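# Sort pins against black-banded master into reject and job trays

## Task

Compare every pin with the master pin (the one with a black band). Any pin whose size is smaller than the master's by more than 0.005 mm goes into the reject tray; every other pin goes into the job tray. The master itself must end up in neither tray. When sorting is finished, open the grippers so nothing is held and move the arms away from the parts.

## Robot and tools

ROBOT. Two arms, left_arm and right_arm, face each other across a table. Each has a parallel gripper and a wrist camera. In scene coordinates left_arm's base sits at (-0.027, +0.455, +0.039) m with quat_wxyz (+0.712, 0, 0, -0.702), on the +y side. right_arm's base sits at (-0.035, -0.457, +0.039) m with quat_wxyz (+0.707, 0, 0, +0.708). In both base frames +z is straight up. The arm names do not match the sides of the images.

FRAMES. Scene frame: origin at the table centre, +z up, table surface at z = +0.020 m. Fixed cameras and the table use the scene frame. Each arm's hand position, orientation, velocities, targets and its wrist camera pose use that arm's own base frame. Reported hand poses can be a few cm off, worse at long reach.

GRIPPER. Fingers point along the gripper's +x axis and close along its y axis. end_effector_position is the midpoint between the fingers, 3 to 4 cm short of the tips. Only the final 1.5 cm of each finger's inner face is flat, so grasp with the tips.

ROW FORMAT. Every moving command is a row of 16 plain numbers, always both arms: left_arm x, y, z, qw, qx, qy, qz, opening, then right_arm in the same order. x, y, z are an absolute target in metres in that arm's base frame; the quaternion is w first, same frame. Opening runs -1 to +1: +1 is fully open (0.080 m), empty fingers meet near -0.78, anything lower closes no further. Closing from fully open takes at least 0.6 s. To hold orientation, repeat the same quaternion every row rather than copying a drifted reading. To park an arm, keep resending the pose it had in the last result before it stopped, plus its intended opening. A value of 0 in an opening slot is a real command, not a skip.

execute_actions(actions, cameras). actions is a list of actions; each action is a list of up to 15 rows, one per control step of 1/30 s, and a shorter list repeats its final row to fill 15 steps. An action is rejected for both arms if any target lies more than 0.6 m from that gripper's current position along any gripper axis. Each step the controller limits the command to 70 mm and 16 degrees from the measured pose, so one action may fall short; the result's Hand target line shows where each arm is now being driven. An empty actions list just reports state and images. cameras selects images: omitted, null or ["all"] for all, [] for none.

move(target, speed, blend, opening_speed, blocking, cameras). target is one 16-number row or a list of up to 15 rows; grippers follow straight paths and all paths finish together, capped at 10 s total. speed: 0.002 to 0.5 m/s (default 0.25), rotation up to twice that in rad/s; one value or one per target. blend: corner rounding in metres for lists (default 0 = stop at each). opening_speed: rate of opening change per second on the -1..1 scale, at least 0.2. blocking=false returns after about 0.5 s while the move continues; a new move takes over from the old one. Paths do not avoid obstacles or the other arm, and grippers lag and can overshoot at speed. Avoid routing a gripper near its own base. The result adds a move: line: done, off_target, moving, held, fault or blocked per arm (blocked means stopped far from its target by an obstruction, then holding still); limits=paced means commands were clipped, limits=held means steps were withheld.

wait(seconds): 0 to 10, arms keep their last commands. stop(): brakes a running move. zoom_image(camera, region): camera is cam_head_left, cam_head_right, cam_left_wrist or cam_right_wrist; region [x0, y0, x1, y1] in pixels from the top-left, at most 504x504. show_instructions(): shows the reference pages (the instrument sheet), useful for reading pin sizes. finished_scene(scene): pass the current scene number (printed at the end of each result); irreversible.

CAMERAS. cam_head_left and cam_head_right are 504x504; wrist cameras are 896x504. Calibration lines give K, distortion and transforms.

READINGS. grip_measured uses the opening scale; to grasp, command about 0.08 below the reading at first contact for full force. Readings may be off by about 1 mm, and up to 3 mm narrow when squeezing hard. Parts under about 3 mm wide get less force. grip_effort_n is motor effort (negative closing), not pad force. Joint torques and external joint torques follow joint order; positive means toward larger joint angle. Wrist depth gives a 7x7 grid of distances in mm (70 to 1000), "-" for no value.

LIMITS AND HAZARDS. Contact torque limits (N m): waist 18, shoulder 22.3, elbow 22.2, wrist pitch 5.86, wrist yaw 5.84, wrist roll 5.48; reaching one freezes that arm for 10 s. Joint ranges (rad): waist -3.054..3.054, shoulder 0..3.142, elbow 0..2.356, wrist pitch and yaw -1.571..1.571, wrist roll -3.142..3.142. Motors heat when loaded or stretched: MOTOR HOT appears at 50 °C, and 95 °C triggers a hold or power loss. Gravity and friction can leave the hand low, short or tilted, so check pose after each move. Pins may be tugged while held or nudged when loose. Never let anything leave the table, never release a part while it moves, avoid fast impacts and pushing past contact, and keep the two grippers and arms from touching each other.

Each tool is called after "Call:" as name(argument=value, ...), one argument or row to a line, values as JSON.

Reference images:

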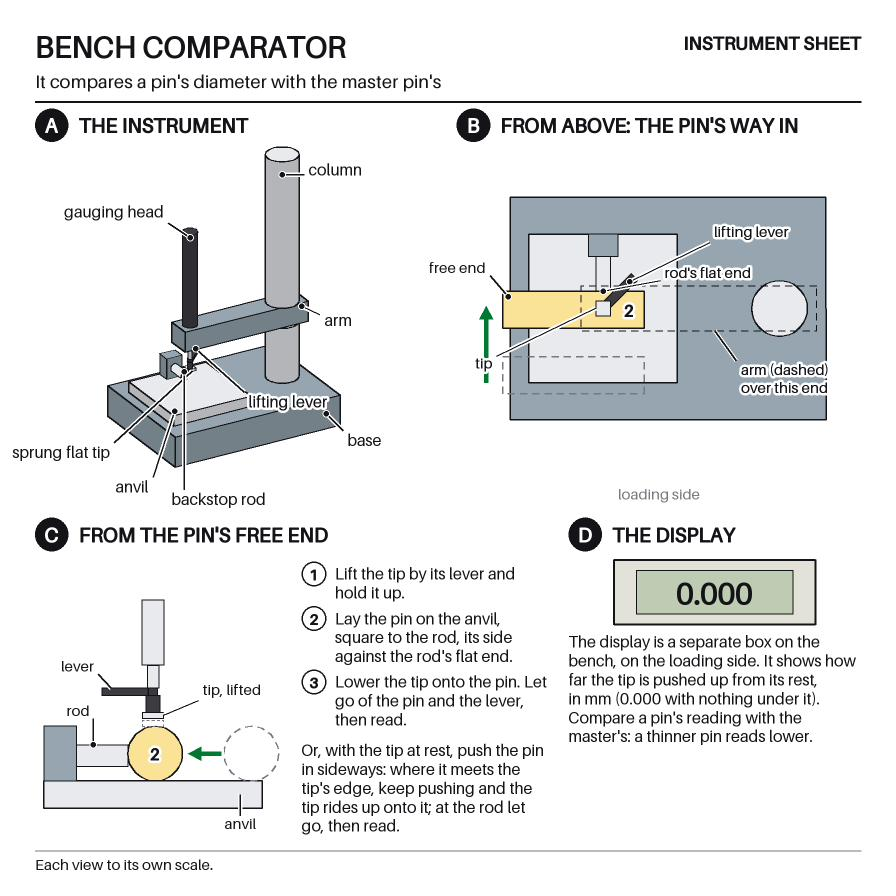

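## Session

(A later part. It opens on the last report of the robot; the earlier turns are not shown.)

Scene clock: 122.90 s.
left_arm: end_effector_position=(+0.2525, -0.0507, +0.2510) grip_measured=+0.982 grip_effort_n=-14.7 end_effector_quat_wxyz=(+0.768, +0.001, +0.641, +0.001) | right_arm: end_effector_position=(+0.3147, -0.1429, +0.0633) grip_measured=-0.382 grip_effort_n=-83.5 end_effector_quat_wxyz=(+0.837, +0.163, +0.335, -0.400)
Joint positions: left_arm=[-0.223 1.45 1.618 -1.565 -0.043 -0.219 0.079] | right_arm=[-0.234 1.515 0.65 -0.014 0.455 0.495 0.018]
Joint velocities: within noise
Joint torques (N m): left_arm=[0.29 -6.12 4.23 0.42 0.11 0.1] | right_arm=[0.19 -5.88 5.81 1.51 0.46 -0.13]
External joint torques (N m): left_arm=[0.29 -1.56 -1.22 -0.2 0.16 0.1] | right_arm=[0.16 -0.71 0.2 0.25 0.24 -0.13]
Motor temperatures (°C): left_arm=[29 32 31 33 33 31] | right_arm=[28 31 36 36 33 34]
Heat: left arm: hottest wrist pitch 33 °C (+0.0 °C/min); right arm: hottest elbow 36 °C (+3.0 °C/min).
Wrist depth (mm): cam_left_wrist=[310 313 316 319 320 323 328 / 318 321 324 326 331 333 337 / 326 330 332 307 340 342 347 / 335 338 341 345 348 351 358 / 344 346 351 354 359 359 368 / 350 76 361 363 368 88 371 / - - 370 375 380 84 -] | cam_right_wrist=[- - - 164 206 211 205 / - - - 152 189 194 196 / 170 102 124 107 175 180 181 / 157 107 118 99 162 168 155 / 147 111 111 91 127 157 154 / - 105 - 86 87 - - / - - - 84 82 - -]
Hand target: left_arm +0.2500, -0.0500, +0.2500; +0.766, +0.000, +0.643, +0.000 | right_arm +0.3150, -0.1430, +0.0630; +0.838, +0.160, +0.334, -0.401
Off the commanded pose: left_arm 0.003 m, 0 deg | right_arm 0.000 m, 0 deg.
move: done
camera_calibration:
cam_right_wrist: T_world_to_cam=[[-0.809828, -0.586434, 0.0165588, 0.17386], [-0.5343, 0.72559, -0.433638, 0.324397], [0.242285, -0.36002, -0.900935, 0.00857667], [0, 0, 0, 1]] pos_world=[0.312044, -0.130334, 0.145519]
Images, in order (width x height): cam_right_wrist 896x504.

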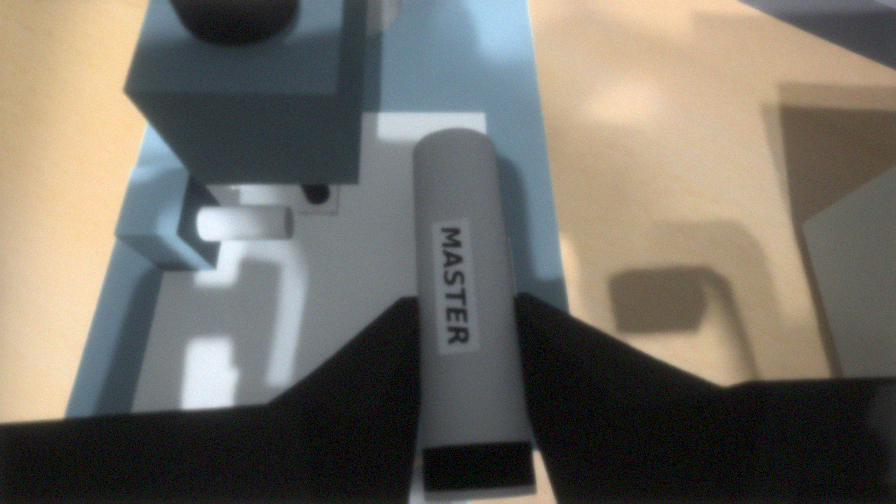

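Call:
move(
  target=[
    [0.25, -0.05, 0.25, 0.7660, 0, 0.6428, 0, 0.98, 0.3145, -0.1430, 0.056, 0.8380,0.1598,0.3344,-0.4006, -0.46],
  ],
  speed=0.03,
  cameras=["cam_right_wrist"],
)

Call:
move(
  target=[
    [0.25, -0.05, 0.25, 0.7660, 0, 0.6428, 0, 0.98, 0.3145, -0.1430, 0.052, 0.8380,0.1598,0.3344,-0.4006, -0.46],
  ],
  speed=0.03,
  cameras=["cam_right_wrist"],
)

Call:
move(
  target=[
    [0.25, -0.05, 0.25, 0.7660, 0, 0.6428, 0, 0.98, 0.3145, -0.1430, 0.049, 0.8380,0.1598,0.3344,-0.4006, -0.46],
  ],
  speed=0.03,
  cameras=["cam_right_wrist"],
)

Scene clock: 130.47 s.
left_arm: end_effector_position=(+0.2525, -0.0507, +0.2510) grip_measured=+0.982 grip_effort_n=-14.7 end_effector_quat_wxyz=(+0.768, +0.001, +0.641, +0.001) | right_arm: end_effector_position=(+0.3162, -0.1438, +0.0612) grip_measured=-0.382 grip_effort_n=-83.5 end_effector_quat_wxyz=(+0.840, +0.164, +0.328, -0.401)
Joint positions: left_arm=[-0.223 1.45 1.618 -1.565 -0.043 -0.219 0.079] | right_arm=[-0.234 1.525 0.638 0.024 0.459 0.494 0.018]
Joint velocities: within noise
Joint torques (N m): left_arm=[0.3 -6.12 4.24 0.42 0.12 0.09] | right_arm=[0.16 -4.92 5.18 1.39 0.31 -0.13]
External joint torques (N m): left_arm=[0.28 -1.6 -1.18 -0.2 0.16 0.09] | right_arm=[0.13 0.21 -0.27 0.14 0.09 -0.13]
Motor temperatures (°C): left_arm=[29 32 31 33 33 31] | right_arm=[28 31 36 37 33 34]
Heat: left arm: hottest wrist pitch 33 °C (+0.0 °C/min); right arm: hottest wrist pitch 37 °C (+4.0 °C/min).
Wrist depth (mm): cam_left_wrist=[310 313 316 318 322 323 329 / 318 321 324 325 330 334 338 / 326 329 331 308 338 343 346 / 335 338 342 345 348 351 357 / 344 347 351 354 357 359 368 / 349 76 359 365 369 88 371 / - - 371 376 380 84 -] | cam_right_wrist=[- - - 165 208 211 205 / - - - 152 189 193 195 / 171 102 125 107 175 179 181 / 160 106 117 99 161 166 157 / 150 110 111 91 126 156 153 / - 105 - 86 87 - - / - - - 84 82 - -]
Hand target: left_arm +0.2500, -0.0500, +0.2500; +0.766, +0.000, +0.643, +0.000 | right_arm +0.3144, -0.1430, +0.0561; +0.838, +0.160, +0.334, -0.401
Off the commanded pose: left_arm 0.003 m, 0 deg | right_arm 0.006 m, 1 deg.
move: done
camera_calibration:
cam_right_wrist: T_world_to_cam=[[-0.811298, -0.58457, 0.00858668, 0.175849], [-0.526244, 0.723794, -0.446306, 0.322956], [0.254682, -0.366606, -0.894839, 0.000772886], [0, 0, 0, 1]] pos_world=[0.312423, -0.130675, 0.143319]
Images, in order (width x height): cam_right_wrist 896x504.

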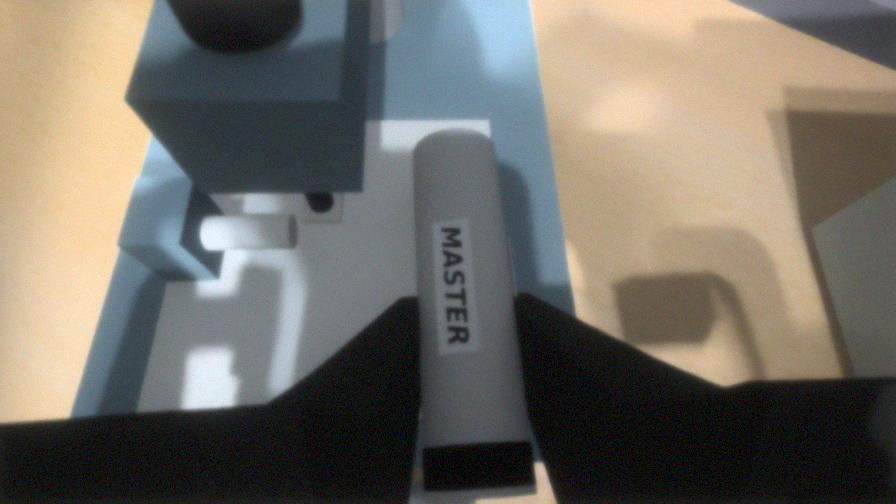

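Scene clock: 131.23 s.
left_arm: end_effector_position=(+0.2525, -0.0507, +0.2510) grip_measured=+0.982 grip_effort_n=-14.7 end_effector_quat_wxyz=(+0.768, +0.001, +0.641, +0.001) | right_arm: end_effector_position=(+0.3174, -0.1444, +0.0604) grip_measured=-0.382 grip_effort_n=-83.5 end_effector_quat_wxyz=(+0.841, +0.164, +0.323, -0.401)
Joint positions: left_arm=[-0.223 1.45 1.618 -1.565 -0.043 -0.219 0.079] | right_arm=[-0.233 1.531 0.633 0.046 0.462 0.494 0.018]
Joint velocities: within noise
Joint torques (N m): left_arm=[0.29 -6.13 4.23 0.42 0.12 0.09] | right_arm=[0.14 -4.32 4.85 1.3 0.21 -0.12]
External joint torques (N m): left_arm=[0.29 -1.61 -1.19 -0.2 0.16 0.09] | right_arm=[0.15 0.82 -0.54 0.05 -0.02 -0.12]
Motor temperatures (°C): left_arm=[29 32 31 33 33 31] | right_arm=[28 32 36 37 33 34]
Heat: left arm: hottest wrist pitch 33 °C (+0.0 °C/min); right arm: hottest wrist pitch 37 °C (+4.1 °C/min).
Wrist depth (mm): cam_left_wrist=[310 313 316 318 321 323 328 / 318 322 325 325 330 334 337 / 326 329 332 309 339 342 347 / 336 339 342 344 348 352 358 / 344 345 351 354 357 361 367 / 350 76 360 363 368 88 372 / - - 371 375 379 84 -] | cam_right_wrist=[- - - 167 210 212 206 / - - - 153 190 195 196 / 173 102 125 108 175 179 181 / 161 107 117 99 161 166 159 / 151 112 111 91 125 155 152 / - 106 - 86 87 - - / - - - 85 81 - -]
Hand target: left_arm +0.2500, -0.0500, +0.2500; +0.766, +0.000, +0.643, +0.000 | right_arm +0.3144, -0.1430, +0.0522; +0.838, +0.160, +0.334, -0.401
Off the commanded pose: left_arm 0.003 m, 0 deg | right_arm 0.009 m, 1 deg.
move: off_target (right_arm)
camera_calibration:
cam_right_wrist: T_world_to_cam=[[-0.812146, -0.58344, 0.00412155, 0.177203], [-0.521257, 0.722378, -0.45438, 0.322341], [0.262126, -0.371171, -0.890798, -0.00375493], [0, 0, 0, 1]] pos_world=[0.312921, -0.130859, 0.14239]
Images, in order (width x height): cam_right_wrist 896x504.

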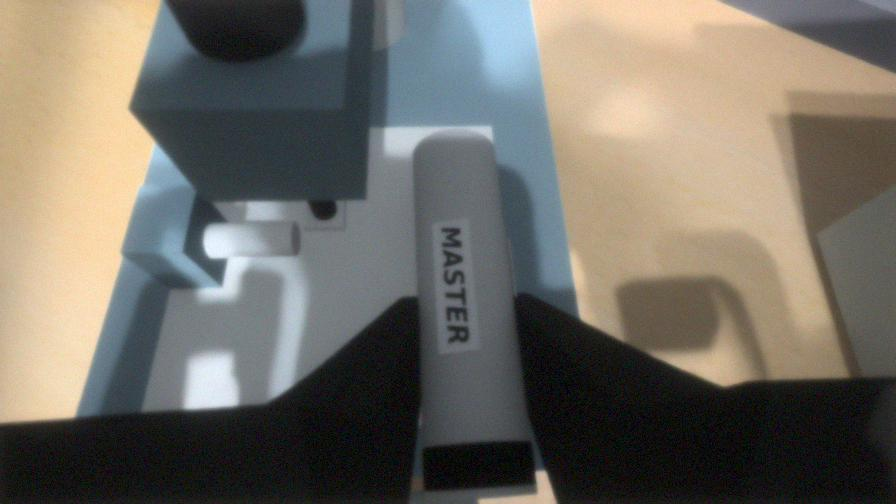

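Scene clock: 131.97 s.
left_arm: end_effector_position=(+0.2525, -0.0507, +0.2510) grip_measured=+0.982 grip_effort_n=-14.7 end_effector_quat_wxyz=(+0.768, +0.001, +0.641, +0.001) | right_arm: end_effector_position=(+0.3184, -0.1447, +0.0598) grip_measured=-0.382 grip_effort_n=-83.5 end_effector_quat_wxyz=(+0.843, +0.163, +0.319, -0.401)
Joint positions: left_arm=[-0.223 1.45 1.618 -1.565 -0.043 -0.219 0.079] | right_arm=[-0.233 1.536 0.629 0.062 0.464 0.494 0.018]
Joint velocities: within noise
Joint torques (N m): left_arm=[0.3 -6.13 4.23 0.42 0.12 0.09] | right_arm=[0.08 -3.88 4.6 1.24 0.11 -0.11]
External joint torques (N m): left_arm=[0.29 -1.61 -1.17 -0.19 0.16 0.09] | right_arm=[0.07 1.36 -0.88 -0.05 -0.12 -0.11]
Motor temperatures (°C): left_arm=[29 32 31 33 33 31] | right_arm=[28 32 35 37 33 34]
Heat: left arm: hottest wrist pitch 33 °C (+0.0 °C/min); right arm: hottest wrist pitch 37 °C (+4.0 °C/min).
Wrist depth (mm): cam_left_wrist=[310 313 316 319 320 323 328 / 318 321 324 325 331 334 337 / 328 330 332 307 338 341 348 / 335 338 341 345 348 351 356 / 344 346 351 355 356 360 368 / 349 76 360 365 370 88 372 / - - 372 375 380 84 -] | cam_right_wrist=[- - - 168 212 213 206 / - - - 154 191 195 196 / 174 - - 108 173 180 181 / 162 107 118 99 161 167 160 / 151 112 111 91 125 155 153 / - 105 - 86 87 - - / - - - 84 - - -]
Hand target: left_arm +0.2500, -0.0500, +0.2500; +0.766, +0.000, +0.643, +0.000 | right_arm +0.3143, -0.1429, +0.0493; +0.838, +0.160, +0.334, -0.401
Off the commanded pose: left_arm 0.003 m, 0 deg | right_arm 0.012 m, 2 deg.
move: off_target (right_arm)
camera_calibration:
cam_right_wrist: T_world_to_cam=[[-0.812449, -0.583031, 0.000949566, 0.178169], [-0.517958, 0.721021, -0.46027, 0.321868], [0.267667, -0.374438, -0.887779, -0.00707134], [0, 0, 0, 1]] pos_world=[0.31336, -0.130843, 0.141699]
Images, in order (width x height): cam_right_wrist 896x504.

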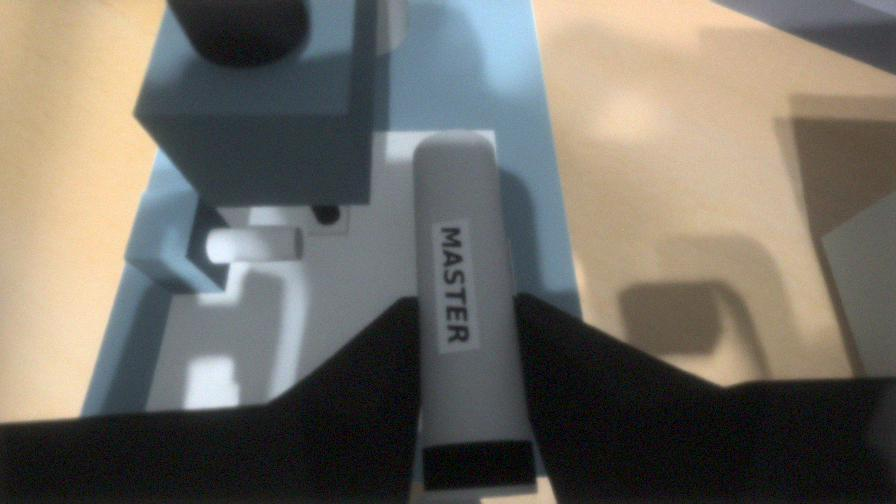

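Call:
move(
  target=[
    [0.25, -0.05, 0.25, 0.7660, 0, 0.6428, 0, 0.98, 0.3145, -0.1430, 0.0585, 0.8380,0.1598,0.3344,-0.4006, -0.46],
    [0.25, -0.05, 0.25, 0.7660, 0, 0.6428, 0, 0.98, 0.3332, -0.1280, 0.0585, 0.8380,0.1598,0.3344,-0.4006, -0.46],
  ],
  speed=0.03,
  cameras=["cam_right_wrist"],
)

Call:
zoom_image(
  camera="cam_right_wrist",
  region=[130, 80, 530, 380],
)

Scene clock: 139.77 s.
left_arm: end_effector_position=(+0.2525, -0.0507, +0.2510) grip_measured=+0.982 grip_effort_n=-14.7 end_effector_quat_wxyz=(+0.768, +0.001, +0.641, +0.001) | right_arm: end_effector_position=(+0.3306, -0.1306, +0.0610) grip_measured=-0.382 grip_effort_n=-83.5 end_effector_quat_wxyz=(+0.838, +0.160, +0.330, -0.404)
Joint positions: left_arm=[-0.223 1.45 1.618 -1.565 -0.043 -0.219 0.079] | right_arm=[-0.168 1.576 0.695 -0.016 0.509 0.549 0.018]
Joint velocities: within noise
Joint torques (N m): left_arm=[0.3 -6.13 4.24 0.42 0.11 0.09] | right_arm=[0.62 -5.06 6.72 0.96 0.13 0.11]
External joint torques (N m): left_arm=[0.29 -1.55 -1.21 -0.2 0.16 0.09] | right_arm=[0.6 0.43 1.3 -0.25 -0.13 0.11]
Motor temperatures (°C): left_arm=[29 32 31 33 33 31] | right_arm=[28 32 35 36 33 34]
Heat: left arm: hottest wrist pitch 33 °C (+0.0 °C/min); right arm: hottest wrist pitch 36 °C (+3.0 °C/min).
Wrist depth (mm): cam_left_wrist=[312 314 316 319 321 323 328 / 318 321 324 325 330 335 337 / 326 329 331 308 339 342 346 / 334 337 341 345 349 352 359 / 343 346 350 355 359 359 368 / 349 76 360 364 368 88 372 / - - 370 376 380 84 -] | cam_right_wrist=[197 200 - - 203 213 212 / 182 184 - - 157 196 199 / 169 168 123 103 141 181 183 / 159 128 115 99 129 168 168 / 149 119 110 91 94 157 158 / 141 114 - 86 87 - - / - - - 84 83 - -]
Hand target: left_arm +0.2500, -0.0500, +0.2500; +0.766, +0.000, +0.643, +0.000 | right_arm +0.3331, -0.1279, +0.0586; +0.838, +0.160, +0.334, -0.401
Off the commanded pose: left_arm 0.003 m, 0 deg | right_arm 0.004 m, 1 deg.
move: done
camera_calibration:
cam_right_wrist: T_world_to_cam=[[-0.813593, -0.581083, 0.0202274, 0.195742], [-0.527599, 0.723194, -0.445679, 0.321183], [0.244349, -0.373273, -0.894964, 0.00436113], [0, 0, 0, 1]] pos_world=[0.327644, -0.116907, 0.143088]
Images, in order (width x height): cam_right_wrist 896x504.

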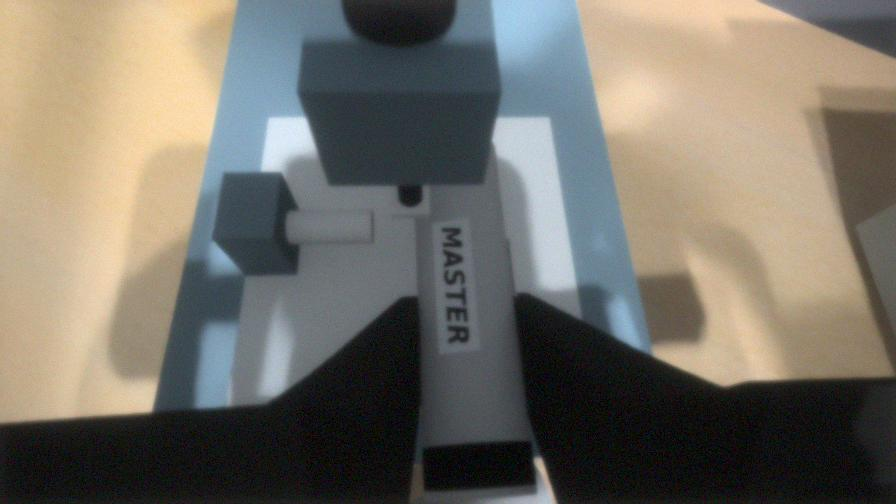

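Scaled by 1.260 from the camera's 896x504 image, which has a finer 1280x720 frame.

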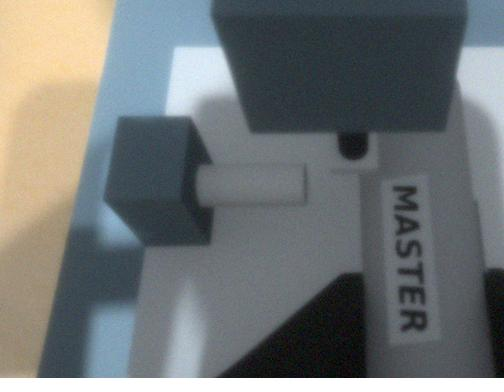

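Call:
move(
  target=[
    [0.25, -0.05, 0.25, 0.7660, 0, 0.6428, 0, 0.98, 0.3465, -0.1145, 0.0585, 0.8407,0.1575,0.3355,-0.3947, -0.46],
  ],
  speed=0.02,
  cameras=["cam_right_wrist"],
)

Call:
zoom_image(
  camera="cam_right_wrist",
  region=[230, 80, 630, 380],
)

Scene clock: 147.57 s.
left_arm: end_effector_position=(+0.2525, -0.0507, +0.2510) grip_measured=+0.982 grip_effort_n=-14.7 end_effector_quat_wxyz=(+0.768, +0.001, +0.641, +0.001) | right_arm: end_effector_position=(+0.3386, -0.1228, +0.0609) grip_measured=-0.382 grip_effort_n=-83.5 end_effector_quat_wxyz=(+0.836, +0.155, +0.331, -0.410)
Joint positions: left_arm=[-0.223 1.45 1.618 -1.565 -0.043 -0.219 0.079] | right_arm=[-0.128 1.61 0.733 -0.044 0.549 0.586 0.018]
Joint velocities: within noise
Joint torques (N m): left_arm=[0.29 -6.13 4.24 0.42 0.12 0.09] | right_arm=[1.52 -4.86 7.33 1.23 -0.49 0.03]
External joint torques (N m): left_arm=[0.3 -1.55 -1.23 -0.21 0.15 0.09] | right_arm=[1.5 0.9 1.87 0.04 -0.76 0.03]
Motor temperatures (°C): left_arm=[29 32 31 33 33 31] | right_arm=[28 32 36 36 33 34]
Heat: left arm: hottest wrist pitch 33 °C (+0.0 °C/min); right arm: hottest elbow 36 °C (+3.0 °C/min).
Wrist depth (mm): cam_left_wrist=[312 313 316 320 321 323 329 / 319 321 324 325 331 335 337 / 327 329 332 308 340 342 347 / 335 337 341 346 348 351 357 / 344 345 351 356 357 360 367 / 351 76 360 365 369 88 371 / - - 371 375 380 84 -] | cam_right_wrist=[196 200 164 - 211 218 217 / 181 183 148 - 156 199 202 / 168 169 127 104 131 183 187 / 157 156 114 99 123 169 172 / 147 146 110 91 95 156 161 / 140 139 - 86 87 - - / - - - 84 82 - -]
Hand target: left_arm +0.2500, -0.0500, +0.2500; +0.766, +0.000, +0.643, +0.000 | right_arm +0.3460, -0.1144, +0.0585; +0.841, +0.157, +0.336, -0.395
Off the commanded pose: left_arm 0.003 m, 0 deg | right_arm 0.012 m, 2 deg.
move: off_target (right_arm)
camera_calibration:
cam_right_wrist: T_world_to_cam=[[-0.818554, -0.573449, 0.0335559, 0.208624], [-0.524935, 0.723026, -0.449084, 0.319043], [0.233265, -0.385214, -0.892859, 0.0072729], [0, 0, 0, 1]] pos_world=[0.33655, -0.10824, 0.14277]
Images, in order (width x height): cam_right_wrist 896x504.

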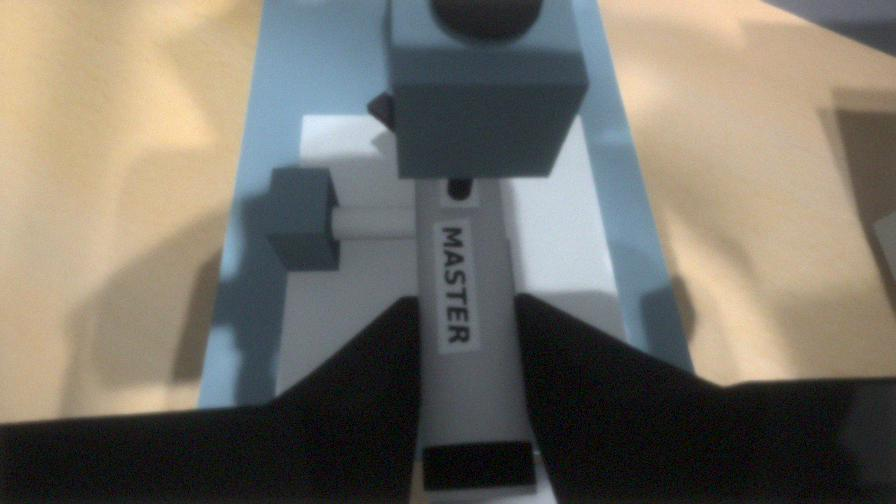

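Scaled by 1.260 from the camera's 896x504 image, which has a finer 1280x720 frame.

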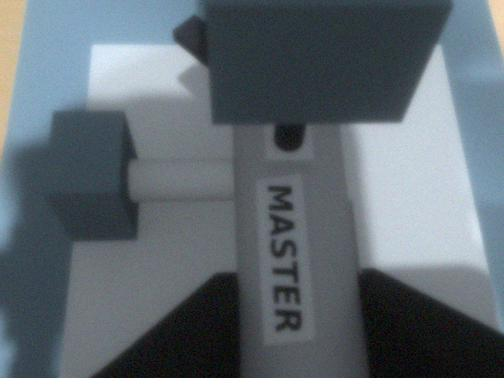

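Call:
move(
  target=[
    [0.25, -0.05, 0.25, 0.7660, 0, 0.6428, 0, 0.98, 0.3401, -0.1206, 0.0597, 0.8370,0.1560,0.3330,-0.4060, -0.46],
    [0.25, -0.05, 0.25, 0.7660, 0, 0.6428, 0, 0.98, 0.3401, -0.1206, 0.0597, 0.8370,0.1560,0.3330,-0.4060, 0.0],
  ],
  speed=0.02,
  opening_speed=0.6,
  cameras=["cam_right_wrist"],
)

Call:
move(
  target=[
    [0.25, -0.05, 0.25, 0.7660, 0, 0.6428, 0, 0.98, 0.309, -0.0815, 0.11, 0.8370,0.1560,0.3330,-0.4060, 0.0],
    [0.25, -0.05, 0.25, 0.7660, 0, 0.6428, 0, 0.98, 0.2728, -0.0557, 0.185, 0.7596,0.2179,0.3146,-0.5260, 0.0],
  ],
  speed=[0.08,0.25],
  blend=[0.01,0],
  cameras=["cam_right_wrist"],
)

Scene clock: 157.27 s.
left_arm: end_effector_position=(+0.2525, -0.0507, +0.2510) grip_measured=+0.982 grip_effort_n=-14.7 end_effector_quat_wxyz=(+0.768, +0.001, +0.641, +0.001) | right_arm: end_effector_position=(+0.3387, -0.1232, +0.0612) grip_measured=-0.005 grip_effort_n=15.6 end_effector_quat_wxyz=(+0.836, +0.155, +0.330, -0.411)
Joint positions: left_arm=[-0.223 1.45 1.618 -1.565 -0.043 -0.219 0.079] | right_arm=[-0.129 1.61 0.733 -0.044 0.551 0.586 0.035]
Joint velocities: within noise
Joint torques (N m): left_arm=[0.29 -6.12 4.23 0.42 0.12 0.09] | right_arm=[0.35 -6.47 6.01 1.06 -0.05 0]
External joint torques (N m): left_arm=[0.32 -1.6 -1.17 -0.19 0.15 0.09] | right_arm=[0.32 -0.74 0.57 -0.12 -0.32 0]
Motor temperatures (°C): left_arm=[29 32 31 33 33 31] | right_arm=[28 32 36 35 33 34]
Heat: left arm: hottest wrist pitch 33 °C (+0.0 °C/min); right arm: hottest elbow 36 °C (+4.0 °C/min).
Wrist depth (mm): cam_left_wrist=[311 313 315 319 321 323 328 / 318 321 324 325 330 333 337 / 327 330 333 309 338 342 347 / 335 339 340 344 349 351 358 / 344 346 350 355 357 360 367 / 350 76 360 364 368 88 372 / - - 372 376 380 84 -] | cam_right_wrist=[197 201 162 - 211 219 216 / 182 184 149 - 159 200 203 / 168 170 126 97 132 184 188 / 158 159 112 100 124 170 172 / 148 147 110 93 96 156 161 / 140 - - 92 90 - - / - - - 85 112 - -]
Hand target: left_arm +0.2500, -0.0500, +0.2500; +0.766, +0.000, +0.643, +0.000 | right_arm +0.3400, -0.1206, +0.0597; +0.837, +0.156, +0.333, -0.406
Off the commanded pose: left_arm 0.003 m, 0 deg | right_arm 0.003 m, 1 deg.
move: done
camera_calibration:
cam_right_wrist: T_world_to_cam=[[-0.819489, -0.57213, 0.0332486, 0.208988], [-0.523264, 0.723313, -0.45057, 0.319038], [0.233735, -0.386635, -0.892122, 0.00701551], [0, 0, 0, 1]] pos_world=[0.336565, -0.108484, 0.143059]
Images, in order (width x height): cam_right_wrist 896x504.

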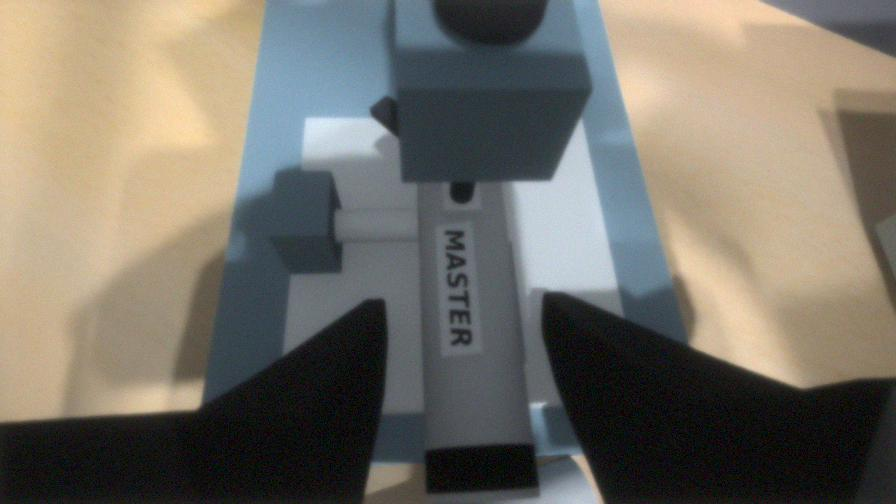

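Scene clock: 159.43 s.
left_arm: end_effector_position=(+0.2525, -0.0507, +0.2510) grip_measured=+0.982 grip_effort_n=-14.7 end_effector_quat_wxyz=(+0.768, +0.001, +0.641, +0.001) | right_arm: end_effector_position=(+0.2705, -0.0564, +0.1835) grip_measured=-0.004 grip_effort_n=13.7 end_effector_quat_wxyz=(+0.759, +0.218, +0.317, -0.526)
Joint positions: left_arm=[-0.223 1.45 1.618 -1.565 -0.043 -0.219 0.079] | right_arm=[0.182 1.394 1.129 -1.133 0.766 1.321 0.035]
Joint velocities: within noise
Joint torques (N m): left_arm=[0.29 -6.12 4.23 0.42 0.11 0.09] | right_arm=[0.23 -4.62 7.43 0.38 0.61 0.15]
External joint torques (N m): left_arm=[0.31 -1.67 -1.12 -0.19 0.15 0.09] | right_arm=[0.2 -0.17 1.66 -0.16 0.16 0.15]
Motor temperatures (°C): left_arm=[29 32 31 33 33 31] | right_arm=[28 32 36 35 33 34]
Heat: left arm: hottest wrist pitch 33 °C (+0.0 °C/min); right arm: hottest elbow 36 °C (+3.0 °C/min).
Wrist depth (mm): cam_left_wrist=[311 313 316 319 321 323 328 / 319 321 324 325 330 334 337 / 328 329 331 308 339 342 347 / 335 338 342 345 348 351 358 / 344 345 350 354 357 360 368 / 349 76 360 364 367 88 372 / - - 371 376 381 84 -] | cam_right_wrist=[353 359 325 373 367 240 253 / 328 323 285 345 303 250 268 / 306 307 255 315 316 265 284 / 286 288 248 274 301 287 311 / 270 273 232 277 93 291 294 / 257 - - 264 82 - - / - - - 250 - - -]
Hand target: left_arm +0.2500, -0.0500, +0.2500; +0.766, +0.000, +0.643, +0.000 | right_arm +0.2728, -0.0557, +0.1850; +0.760, +0.218, +0.314, -0.526
Off the commanded pose: left_arm 0.003 m, 0 deg | right_arm 0.003 m, 0 deg.
move: done
camera_calibration:
cam_right_wrist: T_world_to_cam=[[-0.952108, -0.304726, 0.0251377, 0.239676], [-0.287702, 0.865007, -0.411085, 0.227198], [0.103524, -0.39863, -0.91125, 0.195991], [0, 0, 0, 1]] pos_world=[0.273273, -0.0453645, 0.265969]
Images, in order (width x height): cam_right_wrist 896x504.

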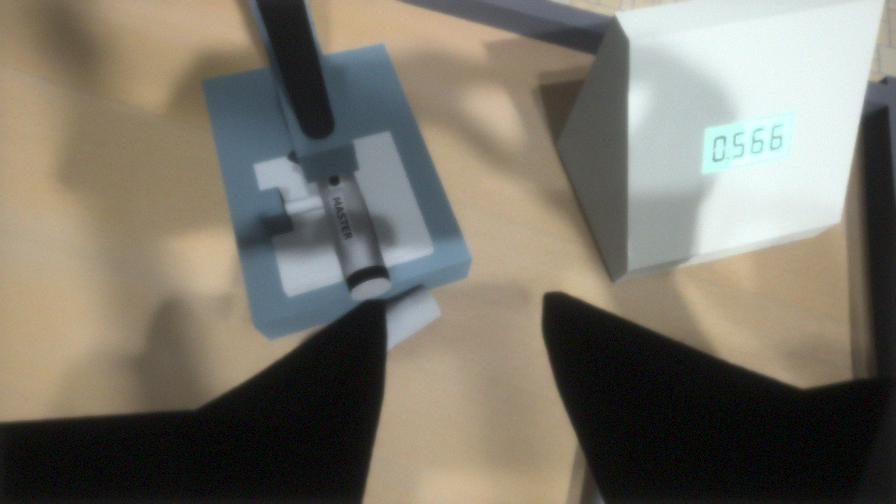

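Call:
zoom_image(
  camera="cam_right_wrist",
  region=[690, 100, 810, 190],
)

Call:
zoom_image(
  camera="cam_right_wrist",
  region=[230, 120, 470, 360],
)

Scaled by 4.200 from the camera's 896x504 image, which has a finer 1280x720 frame.

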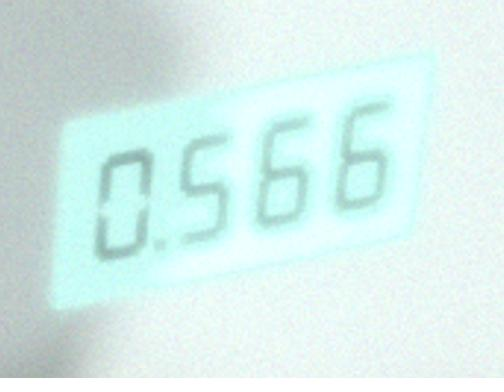

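Scaled by 2.100 from the camera's 896x504 image, which has a finer 1280x720 frame.

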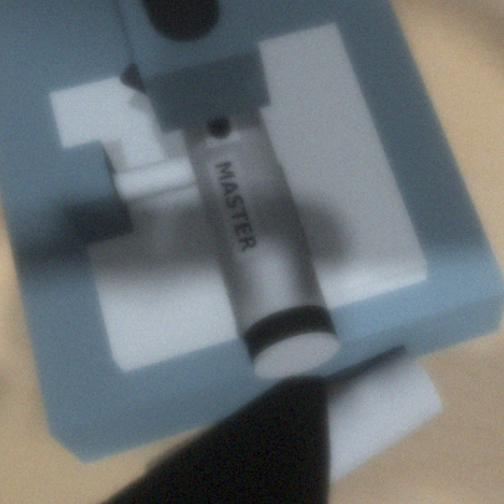

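Call:
move(
  target=[
    [0.25, -0.05, 0.25, 0.7660, 0, 0.6428, 0, 0.98, 0.307, -0.084, 0.11, 0.8370,0.1590,0.3340,-0.4040, 0.0],
    [0.25, -0.05, 0.25, 0.7660, 0, 0.6428, 0, 0.98, 0.3365, -0.1245, 0.059, 0.8370,0.1590,0.3340,-0.4040, 0.0],
  ],
  speed=[0.2,0.06],
  blend=[0.01,0],
  cameras=["cam_right_wrist"],
)

Scene clock: 171.40 s.
left_arm: end_effector_position=(+0.2525, -0.0507, +0.2510) grip_measured=+0.982 grip_effort_n=-14.7 end_effector_quat_wxyz=(+0.768, +0.001, +0.641, +0.001) | right_arm: end_effector_position=(+0.3383, -0.1241, +0.0637) grip_measured=-0.004 grip_effort_n=14.7 end_effector_quat_wxyz=(+0.839, +0.161, +0.328, -0.404)
Joint positions: left_arm=[-0.223 1.45 1.618 -1.565 -0.043 -0.219 0.079] | right_arm=[-0.141 1.593 0.725 -0.036 0.525 0.576 0.035]
Joint velocities: within noise
Joint torques (N m): left_arm=[0.29 -6.14 4.23 0.42 0.12 0.09] | right_arm=[-0.21 -5.81 5.32 1.26 0.19 -0.13]
External joint torques (N m): left_arm=[0.29 -1.59 -1.18 -0.19 0.15 0.09] | right_arm=[-0.17 -0.17 -0.1 0.08 -0.08 -0.13]
Motor temperatures (°C): left_arm=[29 33 31 33 33 31] | right_arm=[28 32 37 34 33 34]
Heat: left arm: hottest shoulder 33 °C (+1.0 °C/min); right arm: hottest elbow 37 °C (+2.0 °C/min).
Wrist depth (mm): cam_left_wrist=[311 313 316 320 321 323 327 / 318 321 325 325 330 333 337 / 326 330 332 308 340 341 347 / 334 338 341 345 350 351 357 / 344 345 350 356 357 359 368 / 352 76 360 364 368 88 372 / - - 371 375 380 84 -] | cam_right_wrist=[201 203 165 - 174 216 215 / 185 188 152 - 157 198 200 / 172 174 128 97 132 183 185 / 161 161 113 102 125 170 172 / 151 150 112 94 96 156 160 / 143 - - 90 91 - - / - - - 83 113 - -]
Hand target: left_arm +0.2500, -0.0500, +0.2500; +0.766, +0.000, +0.643, +0.000 | right_arm +0.3364, -0.1245, +0.0591; +0.837, +0.159, +0.334, -0.404
Off the commanded pose: left_arm 0.003 m, 0 deg | right_arm 0.005 m, 1 deg.
move: done
camera_calibration:
cam_right_wrist: T_world_to_cam=[[-0.813801, -0.580957, 0.0147407, 0.206147], [-0.524789, 0.723752, -0.448085, 0.321038], [0.24965, -0.372388, -0.893869, 0.00552643], [0, 0, 0, 1]] pos_world=[0.33486, -0.110532, 0.145754]
Images, in order (width x height): cam_right_wrist 896x504.

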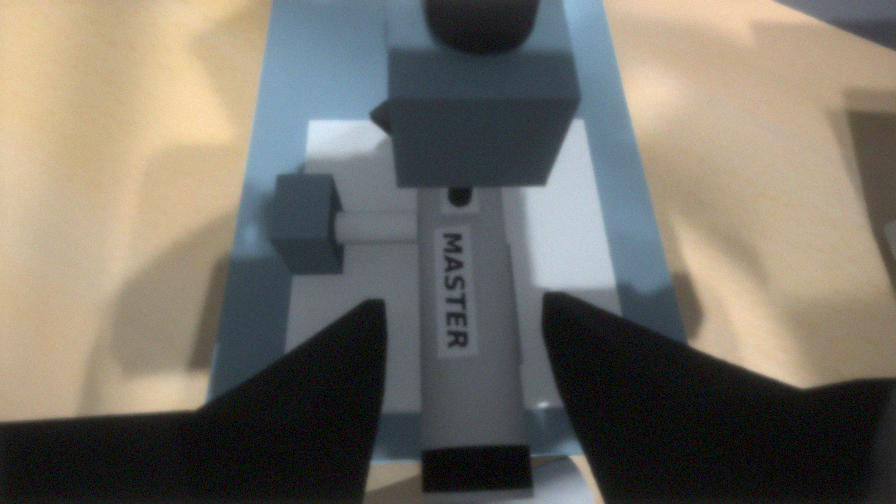

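Call:
move(
  target=[
    [0.25, -0.05, 0.25, 0.7660, 0, 0.6428, 0, 0.98, 0.3352, -0.1253, 0.0565, 0.8370,0.1590,0.3340,-0.4040, 0.0],
    [0.25, -0.05, 0.25, 0.7660, 0, 0.6428, 0, 0.98, 0.3352, -0.1253, 0.0565, 0.8370,0.1590,0.3340,-0.4040, -0.46],
    [0.25, -0.05, 0.25, 0.7660, 0, 0.6428, 0, 0.98, 0.3060, -0.1487, 0.0590, 0.8370,0.1590,0.3340,-0.4040, -0.46],
    [0.25, -0.05, 0.25, 0.7660, 0, 0.6428, 0, 0.98, 0.3060, -0.1487, 0.12, 0.8370,0.1590,0.3340,-0.4040, -0.46],
  ],
  speed=[0.04,0.04,0.05,0.12],
  blend=[0,0,0.003,0],
  opening_speed=0.6,
  cameras=["cam_right_wrist"],
)

Scene clock: 179.87 s.
left_arm: end_effector_position=(+0.2525, -0.0507, +0.2510) grip_measured=+0.982 grip_effort_n=-14.7 end_effector_quat_wxyz=(+0.768, +0.001, +0.641, +0.001) | right_arm: end_effector_position=(+0.3020, -0.1468, +0.1089) grip_measured=-0.382 grip_effort_n=-83.5 end_effector_quat_wxyz=(+0.831, +0.157, +0.349, -0.404)
Joint positions: left_arm=[-0.223 1.45 1.618 -1.565 -0.043 -0.219 0.079] | right_arm=[-0.257 1.378 0.755 -0.279 0.449 0.472 0.018]
Joint velocities: within noise
Joint torques (N m): left_arm=[0.3 -6.13 4.24 0.42 0.12 0.1] | right_arm=[-0.15 -7.46 8.42 1.21 0.29 -0.05]
External joint torques (N m): left_arm=[0.31 -1.61 -1.17 -0.2 0.15 0.09] | right_arm=[-0.13 -2.75 2.27 -0.02 0.05 -0.05]
Motor temperatures (°C): left_arm=[29 33 31 33 33 31] | right_arm=[28 32 37 35 33 34]
Heat: left arm: hottest shoulder 33 °C (+1.0 °C/min); right arm: hottest elbow 37 °C (+1.0 °C/min).
Wrist depth (mm): cam_left_wrist=[311 313 316 319 321 323 328 / 318 321 324 326 330 334 338 / 326 330 332 309 337 341 346 / 335 338 342 345 349 351 358 / 343 345 351 354 357 360 368 / 350 76 361 365 369 88 372 / - - 371 376 379 84 -] | cam_right_wrist=[- - 120 261 264 250 - / 225 - 126 208 248 250 236 / 213 98 103 107 230 236 140 / 201 141 150 98 216 213 145 / 189 154 154 91 202 198 137 / 181 149 - 87 87 - - / - - - 84 82 - -]
Hand target: left_arm +0.2500, -0.0500, +0.2500; +0.766, +0.000, +0.643, +0.000 | right_arm +0.3059, -0.1487, +0.1201; +0.837, +0.159, +0.334, -0.404
Off the commanded pose: left_arm 0.003 m, 0 deg | right_arm 0.012 m, 2 deg.
move: off_target (right_arm)
camera_calibration:
cam_right_wrist: T_world_to_cam=[[-0.810715, -0.583768, 0.044235, 0.158187], [-0.546339, 0.727252, -0.415473, 0.342135], [0.21037, -0.360997, -0.908529, 0.061636], [0, 0, 0, 1]] pos_world=[0.3022, -0.134223, 0.191148]
Images, in order (width x height): cam_right_wrist 896x504.

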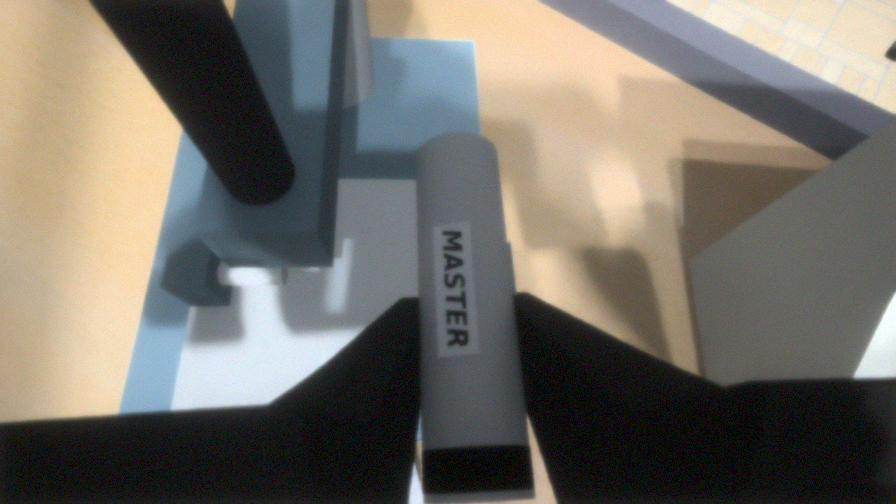

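Call:
move(
  target=[
    [0.25, -0.05, 0.25, 0.7660, 0, 0.6428, 0, 0.98, 0.26, -0.06, 0.12, 0.9239,0,0.3827,0, -0.46],
    [0.25, -0.05, 0.25, 0.7660, 0, 0.6428, 0, 0.98, 0.2555, -0.033, 0.06, 0.9258,0,0.3780,0, -0.46],
    [0.25, -0.05, 0.25, 0.7660, 0, 0.6428, 0, 0.98, 0.2555, -0.033, 0.0165, 0.9283,0,0.3719,0, -0.46],
  ],
  speed=[0.2,0.15,0.05],
  blend=[0.02,0.005,0],
  cameras=["cam_right_wrist"],
)

Scene clock: 188.37 s.
left_arm: end_effector_position=(+0.2525, -0.0507, +0.2510) grip_measured=+0.982 grip_effort_n=-14.7 end_effector_quat_wxyz=(+0.768, +0.001, +0.641, +0.001) | right_arm: end_effector_position=(+0.2571, -0.0339, +0.0191) grip_measured=-0.382 grip_effort_n=-83.5 end_effector_quat_wxyz=(+0.930, -0.002, +0.369, -0.001)
Joint positions: left_arm=[-0.223 1.45 1.618 -1.565 -0.043 -0.219 0.079] | right_arm=[-0.224 1.213 0.169 0.276 -0.16 -0.158 0.018]
Joint velocities: within noise
Joint torques (N m): left_arm=[0.3 -6.13 4.24 0.42 0.12 0.09] | right_arm=[0.16 -2.53 4.94 1.45 -0.06 0.14]
External joint torques (N m): left_arm=[0.29 -1.59 -1.15 -0.18 0.16 0.09] | right_arm=[0.17 -0.08 -0.16 0.05 0.01 0.14]
Motor temperatures (°C): left_arm=[29 33 31 33 33 31] | right_arm=[28 33 37 36 33 34]
Heat: left arm: hottest shoulder 33 °C (+1.0 °C/min); right arm: hottest elbow 37 °C (+1.0 °C/min).
Wrist depth (mm): cam_left_wrist=[311 313 317 319 321 323 328 / 318 321 324 325 330 333 337 / 327 330 332 308 338 342 346 / 335 337 342 345 349 351 357 / 345 346 350 355 356 359 368 / 350 76 360 365 368 88 371 / - - 372 375 379 84 -] | cam_right_wrist=[142 142 150 151 149 131 114 / 128 133 138 139 136 118 114 / 127 127 128 108 129 126 112 / 120 119 119 100 121 121 122 / 111 111 112 91 112 115 114 / 106 106 - 87 87 - - / - - - 84 82 - -]
Hand target: left_arm +0.2500, -0.0500, +0.2500; +0.766, +0.000, +0.643, +0.000 | right_arm +0.2554, -0.0330, +0.0165; +0.928, +0.000, +0.372, +0.000
Off the commanded pose: left_arm 0.003 m, 0 deg | right_arm 0.003 m, 0 deg.
move: done
camera_calibration:
cam_right_wrist: T_world_to_cam=[[-0.0508226, -0.998387, 0.0253072, -0.0173955], [-0.896377, 0.0344272, -0.441954, 0.265218], [0.440369, -0.045146, -0.896681, -0.0184191], [0, 0, 0, 1]] pos_world=[0.244963, -0.0273298, 0.101138]
Images, in order (width x height): cam_right_wrist 896x504.

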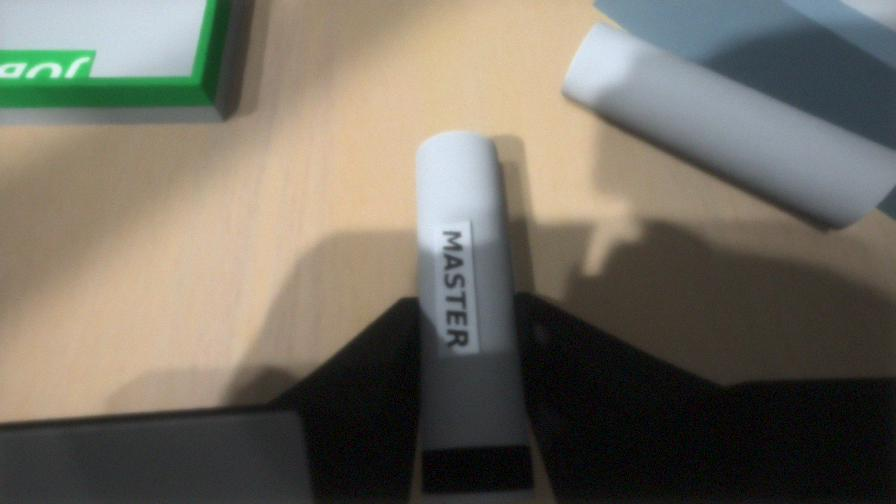

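Call:
move(
  target=[
    [0.25, -0.05, 0.25, 0.7660, 0, 0.6428, 0, 0.98, 0.2555, -0.033, 0.0135, 0.9283,0,0.3719,0, -0.46],
    [0.25, -0.05, 0.25, 0.7660, 0, 0.6428, 0, 0.98, 0.2555, -0.033, 0.0155, 0.9283,0,0.3719,0, 0.0],
    [0.25, -0.05, 0.25, 0.7660, 0, 0.6428, 0, 0.98, 0.215, -0.033, 0.058, 0.9283,0,0.3719,0, 0.0],
    [0.25, -0.05, 0.25, 0.7660, 0, 0.6428, 0, 0.98, 0.20, 0.02, 0.10, 0.9239,0,0.3827,0, 0.0],
    [0.25, -0.05, 0.25, 0.7660, 0, 0.6428, 0, 0.98, 0.185, 0.045, 0.10, 0.6556,0.2649,0.2649,-0.6556, 0.0],
  ],
  speed=[0.03,0.03,0.08,0.2,0.35],
  blend=[0,0,0.01,0.01,0],
  opening_speed=0.6,
  cameras=["cam_right_wrist","cam_head_right"],
)

Scene clock: 199.63 s.
left_arm: end_effector_position=(+0.2525, -0.0507, +0.2510) grip_measured=+0.982 grip_effort_n=-14.7 end_effector_quat_wxyz=(+0.768, +0.001, +0.641, +0.001) | right_arm: end_effector_position=(+0.1840, +0.0444, +0.1002) grip_measured=-0.003 grip_effort_n=14.2 end_effector_quat_wxyz=(+0.658, +0.265, +0.266, -0.653)
Joint positions: left_arm=[-0.223 1.45 1.618 -1.565 -0.043 -0.219 0.079] | right_arm=[0.694 1.668 1.001 -1.482 0.589 2.439 0.035]
Joint velocities: within noise
Joint torques (N m): left_arm=[0.3 -6.12 4.24 0.42 0.12 0.09] | right_arm=[-0.23 -4.91 5.44 -0.6 0.24 0.13]
External joint torques (N m): left_arm=[0.29 -1.56 -1.2 -0.2 0.16 0.09] | right_arm=[-0.19 0.03 1.27 0.04 -0.09 0.13]
Motor temperatures (°C): left_arm=[29 33 31 33 33 31] | right_arm=[28 32 37 36 33 34]
Heat: left arm: hottest shoulder 33 °C (+1.0 °C/min); right arm: hottest elbow 37 °C (+2.0 °C/min).
Wrist depth (mm): cam_left_wrist=[311 314 316 320 321 324 328 / 318 321 324 325 331 334 337 / 327 329 332 308 340 341 347 / 335 337 342 345 348 351 357 / 344 345 350 354 356 359 367 / 351 76 360 365 369 88 371 / - - 372 375 380 84 -] | cam_right_wrist=[217 236 278 276 286 269 272 / 218 235 253 256 260 253 238 / 213 229 233 232 238 237 218 / 214 192 216 212 220 221 205 / 197 196 197 199 93 207 187 / 187 - - 189 90 - - / - - - 178 - - -]
Hand target: left_arm +0.2500, -0.0500, +0.2500; +0.766, +0.000, +0.643, +0.000 | right_arm +0.1851, +0.0450, +0.1000; +0.656, +0.265, +0.265, -0.656
Off the commanded pose: left_arm 0.003 m, 0 deg | right_arm 0.001 m, 0 deg.
move: done
camera_calibration:
cam_right_wrist: T_world_to_cam=[[-0.998815, 0.044438, 0.0198381, 0.183724], [0.031661, 0.902954, -0.42857, 0.0221766], [-0.0369576, -0.427434, -0.903291, 0.195566], [0, 0, 0, 1]] pos_world=[0.190031, 0.0554026, 0.182512]
Images, in order (width x height): cam_head_right 504x504, cam_right_wrist 896x504.

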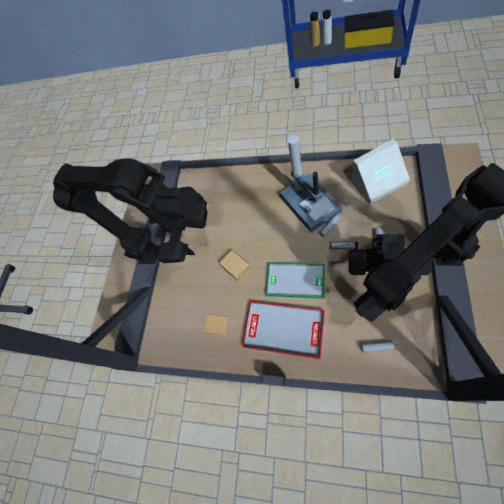

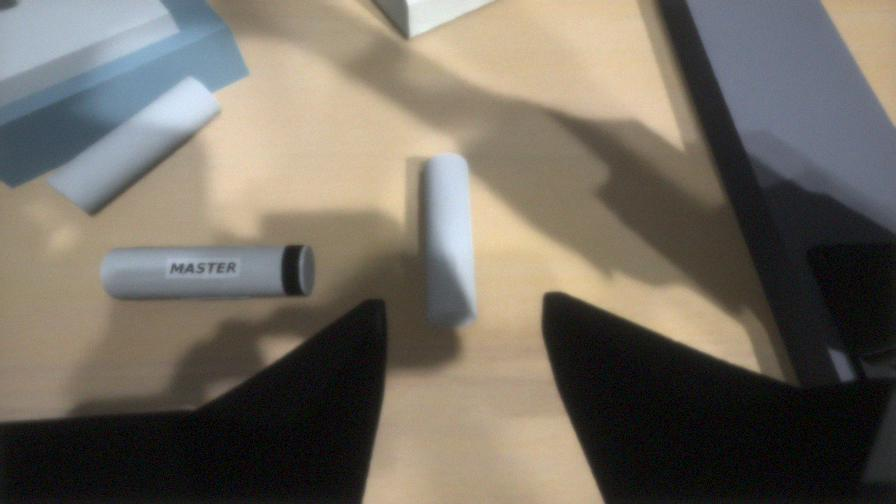

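Call:
move(
  target=[
    [0.25, -0.05, 0.25, 0.7660, 0, 0.6428, 0, 0.98, 0.1838, 0.020, 0.05, 0.6533,0.2670,0.2628,-0.6577, 0.0],
    [0.25, -0.05, 0.25, 0.7660, 0, 0.6428, 0, 0.98, 0.1838, -0.0095, 0.016, 0.6533,0.2670,0.2628,-0.6577, 0.0],
  ],
  speed=[0.12,0.08],
  blend=[0.005,0],
  cameras=["cam_right_wrist"],
)

Scene clock: 211.73 s.
left_arm: end_effector_position=(+0.2525, -0.0507, +0.2510) grip_measured=+0.982 grip_effort_n=-14.7 end_effector_quat_wxyz=(+0.768, +0.001, +0.641, +0.001) | right_arm: end_effector_position=(+0.1856, -0.0075, +0.0176) grip_measured=-0.003 grip_effort_n=13.7 end_effector_quat_wxyz=(+0.653, +0.274, +0.262, -0.656)
Joint positions: left_arm=[-0.223 1.45 1.618 -1.565 -0.043 -0.219 0.079] | right_arm=[0.494 1.733 0.699 -0.983 0.68 2.242 0.035]
Joint velocities: within noise
Joint torques (N m): left_arm=[0.3 -6.13 4.23 0.42 0.11 0.09] | right_arm=[-0.23 -4.49 3.11 -0.12 0.53 -0.13]
External joint torques (N m): left_arm=[0.28 -1.6 -1.22 -0.21 0.16 0.09] | right_arm=[-0.22 0.08 -0.21 0.3 0.14 -0.13]
Motor temperatures (°C): left_arm=[29 33 32 33 33 31] | right_arm=[28 32 36 35 33 34]
Heat: left arm: hottest shoulder 33 °C (+1.0 °C/min); right arm: hottest elbow 36 °C (+0.0 °C/min).
Wrist depth (mm): cam_left_wrist=[312 313 316 320 322 323 328 / 319 322 325 326 331 333 338 / 326 330 332 308 340 341 347 / 335 337 342 344 349 350 357 / 344 346 351 355 357 359 368 / 351 76 360 364 368 88 371 / - - 371 376 380 84 -] | cam_right_wrist=[156 157 160 161 162 164 162 / 144 145 146 148 149 150 151 / 133 133 135 117 137 138 139 / 123 124 125 108 127 128 129 / 96 96 116 99 96 120 120 / 107 96 - 93 95 - - / - - - 102 - - -]
Hand target: left_arm +0.2500, -0.0500, +0.2500; +0.766, +0.000, +0.643, +0.000 | right_arm +0.1838, -0.0095, +0.0161; +0.653, +0.267, +0.263, -0.658
Off the commanded pose: left_arm 0.003 m, 0 deg | right_arm 0.003 m, 1 deg.
move: done
camera_calibration:
cam_right_wrist: T_world_to_cam=[[-0.998128, 0.0607602, 0.00699366, 0.189511], [0.0521727, 0.905525, -0.421072, 0.0296293], [-0.0319174, -0.419919, -0.907, 0.0980183], [0, 0, 0, 1]] pos_world=[0.190739, 0.00281496, 0.100053]
Images, in order (width x height): cam_right_wrist 896x504.

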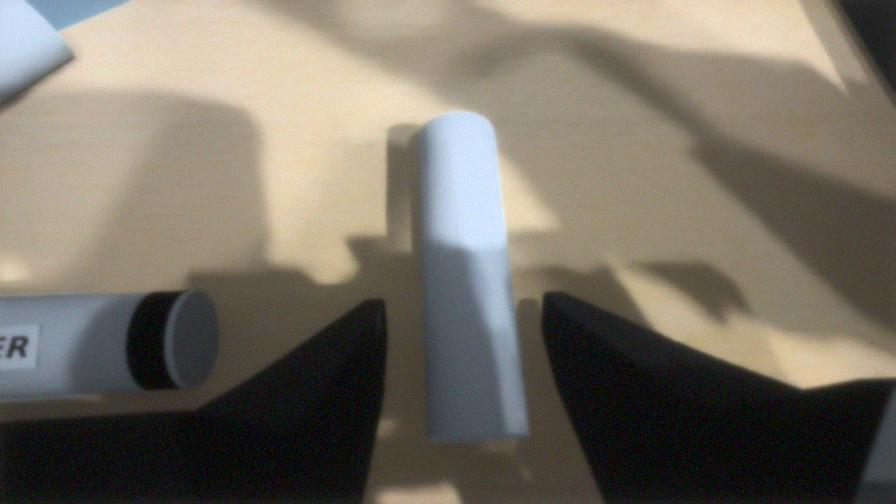

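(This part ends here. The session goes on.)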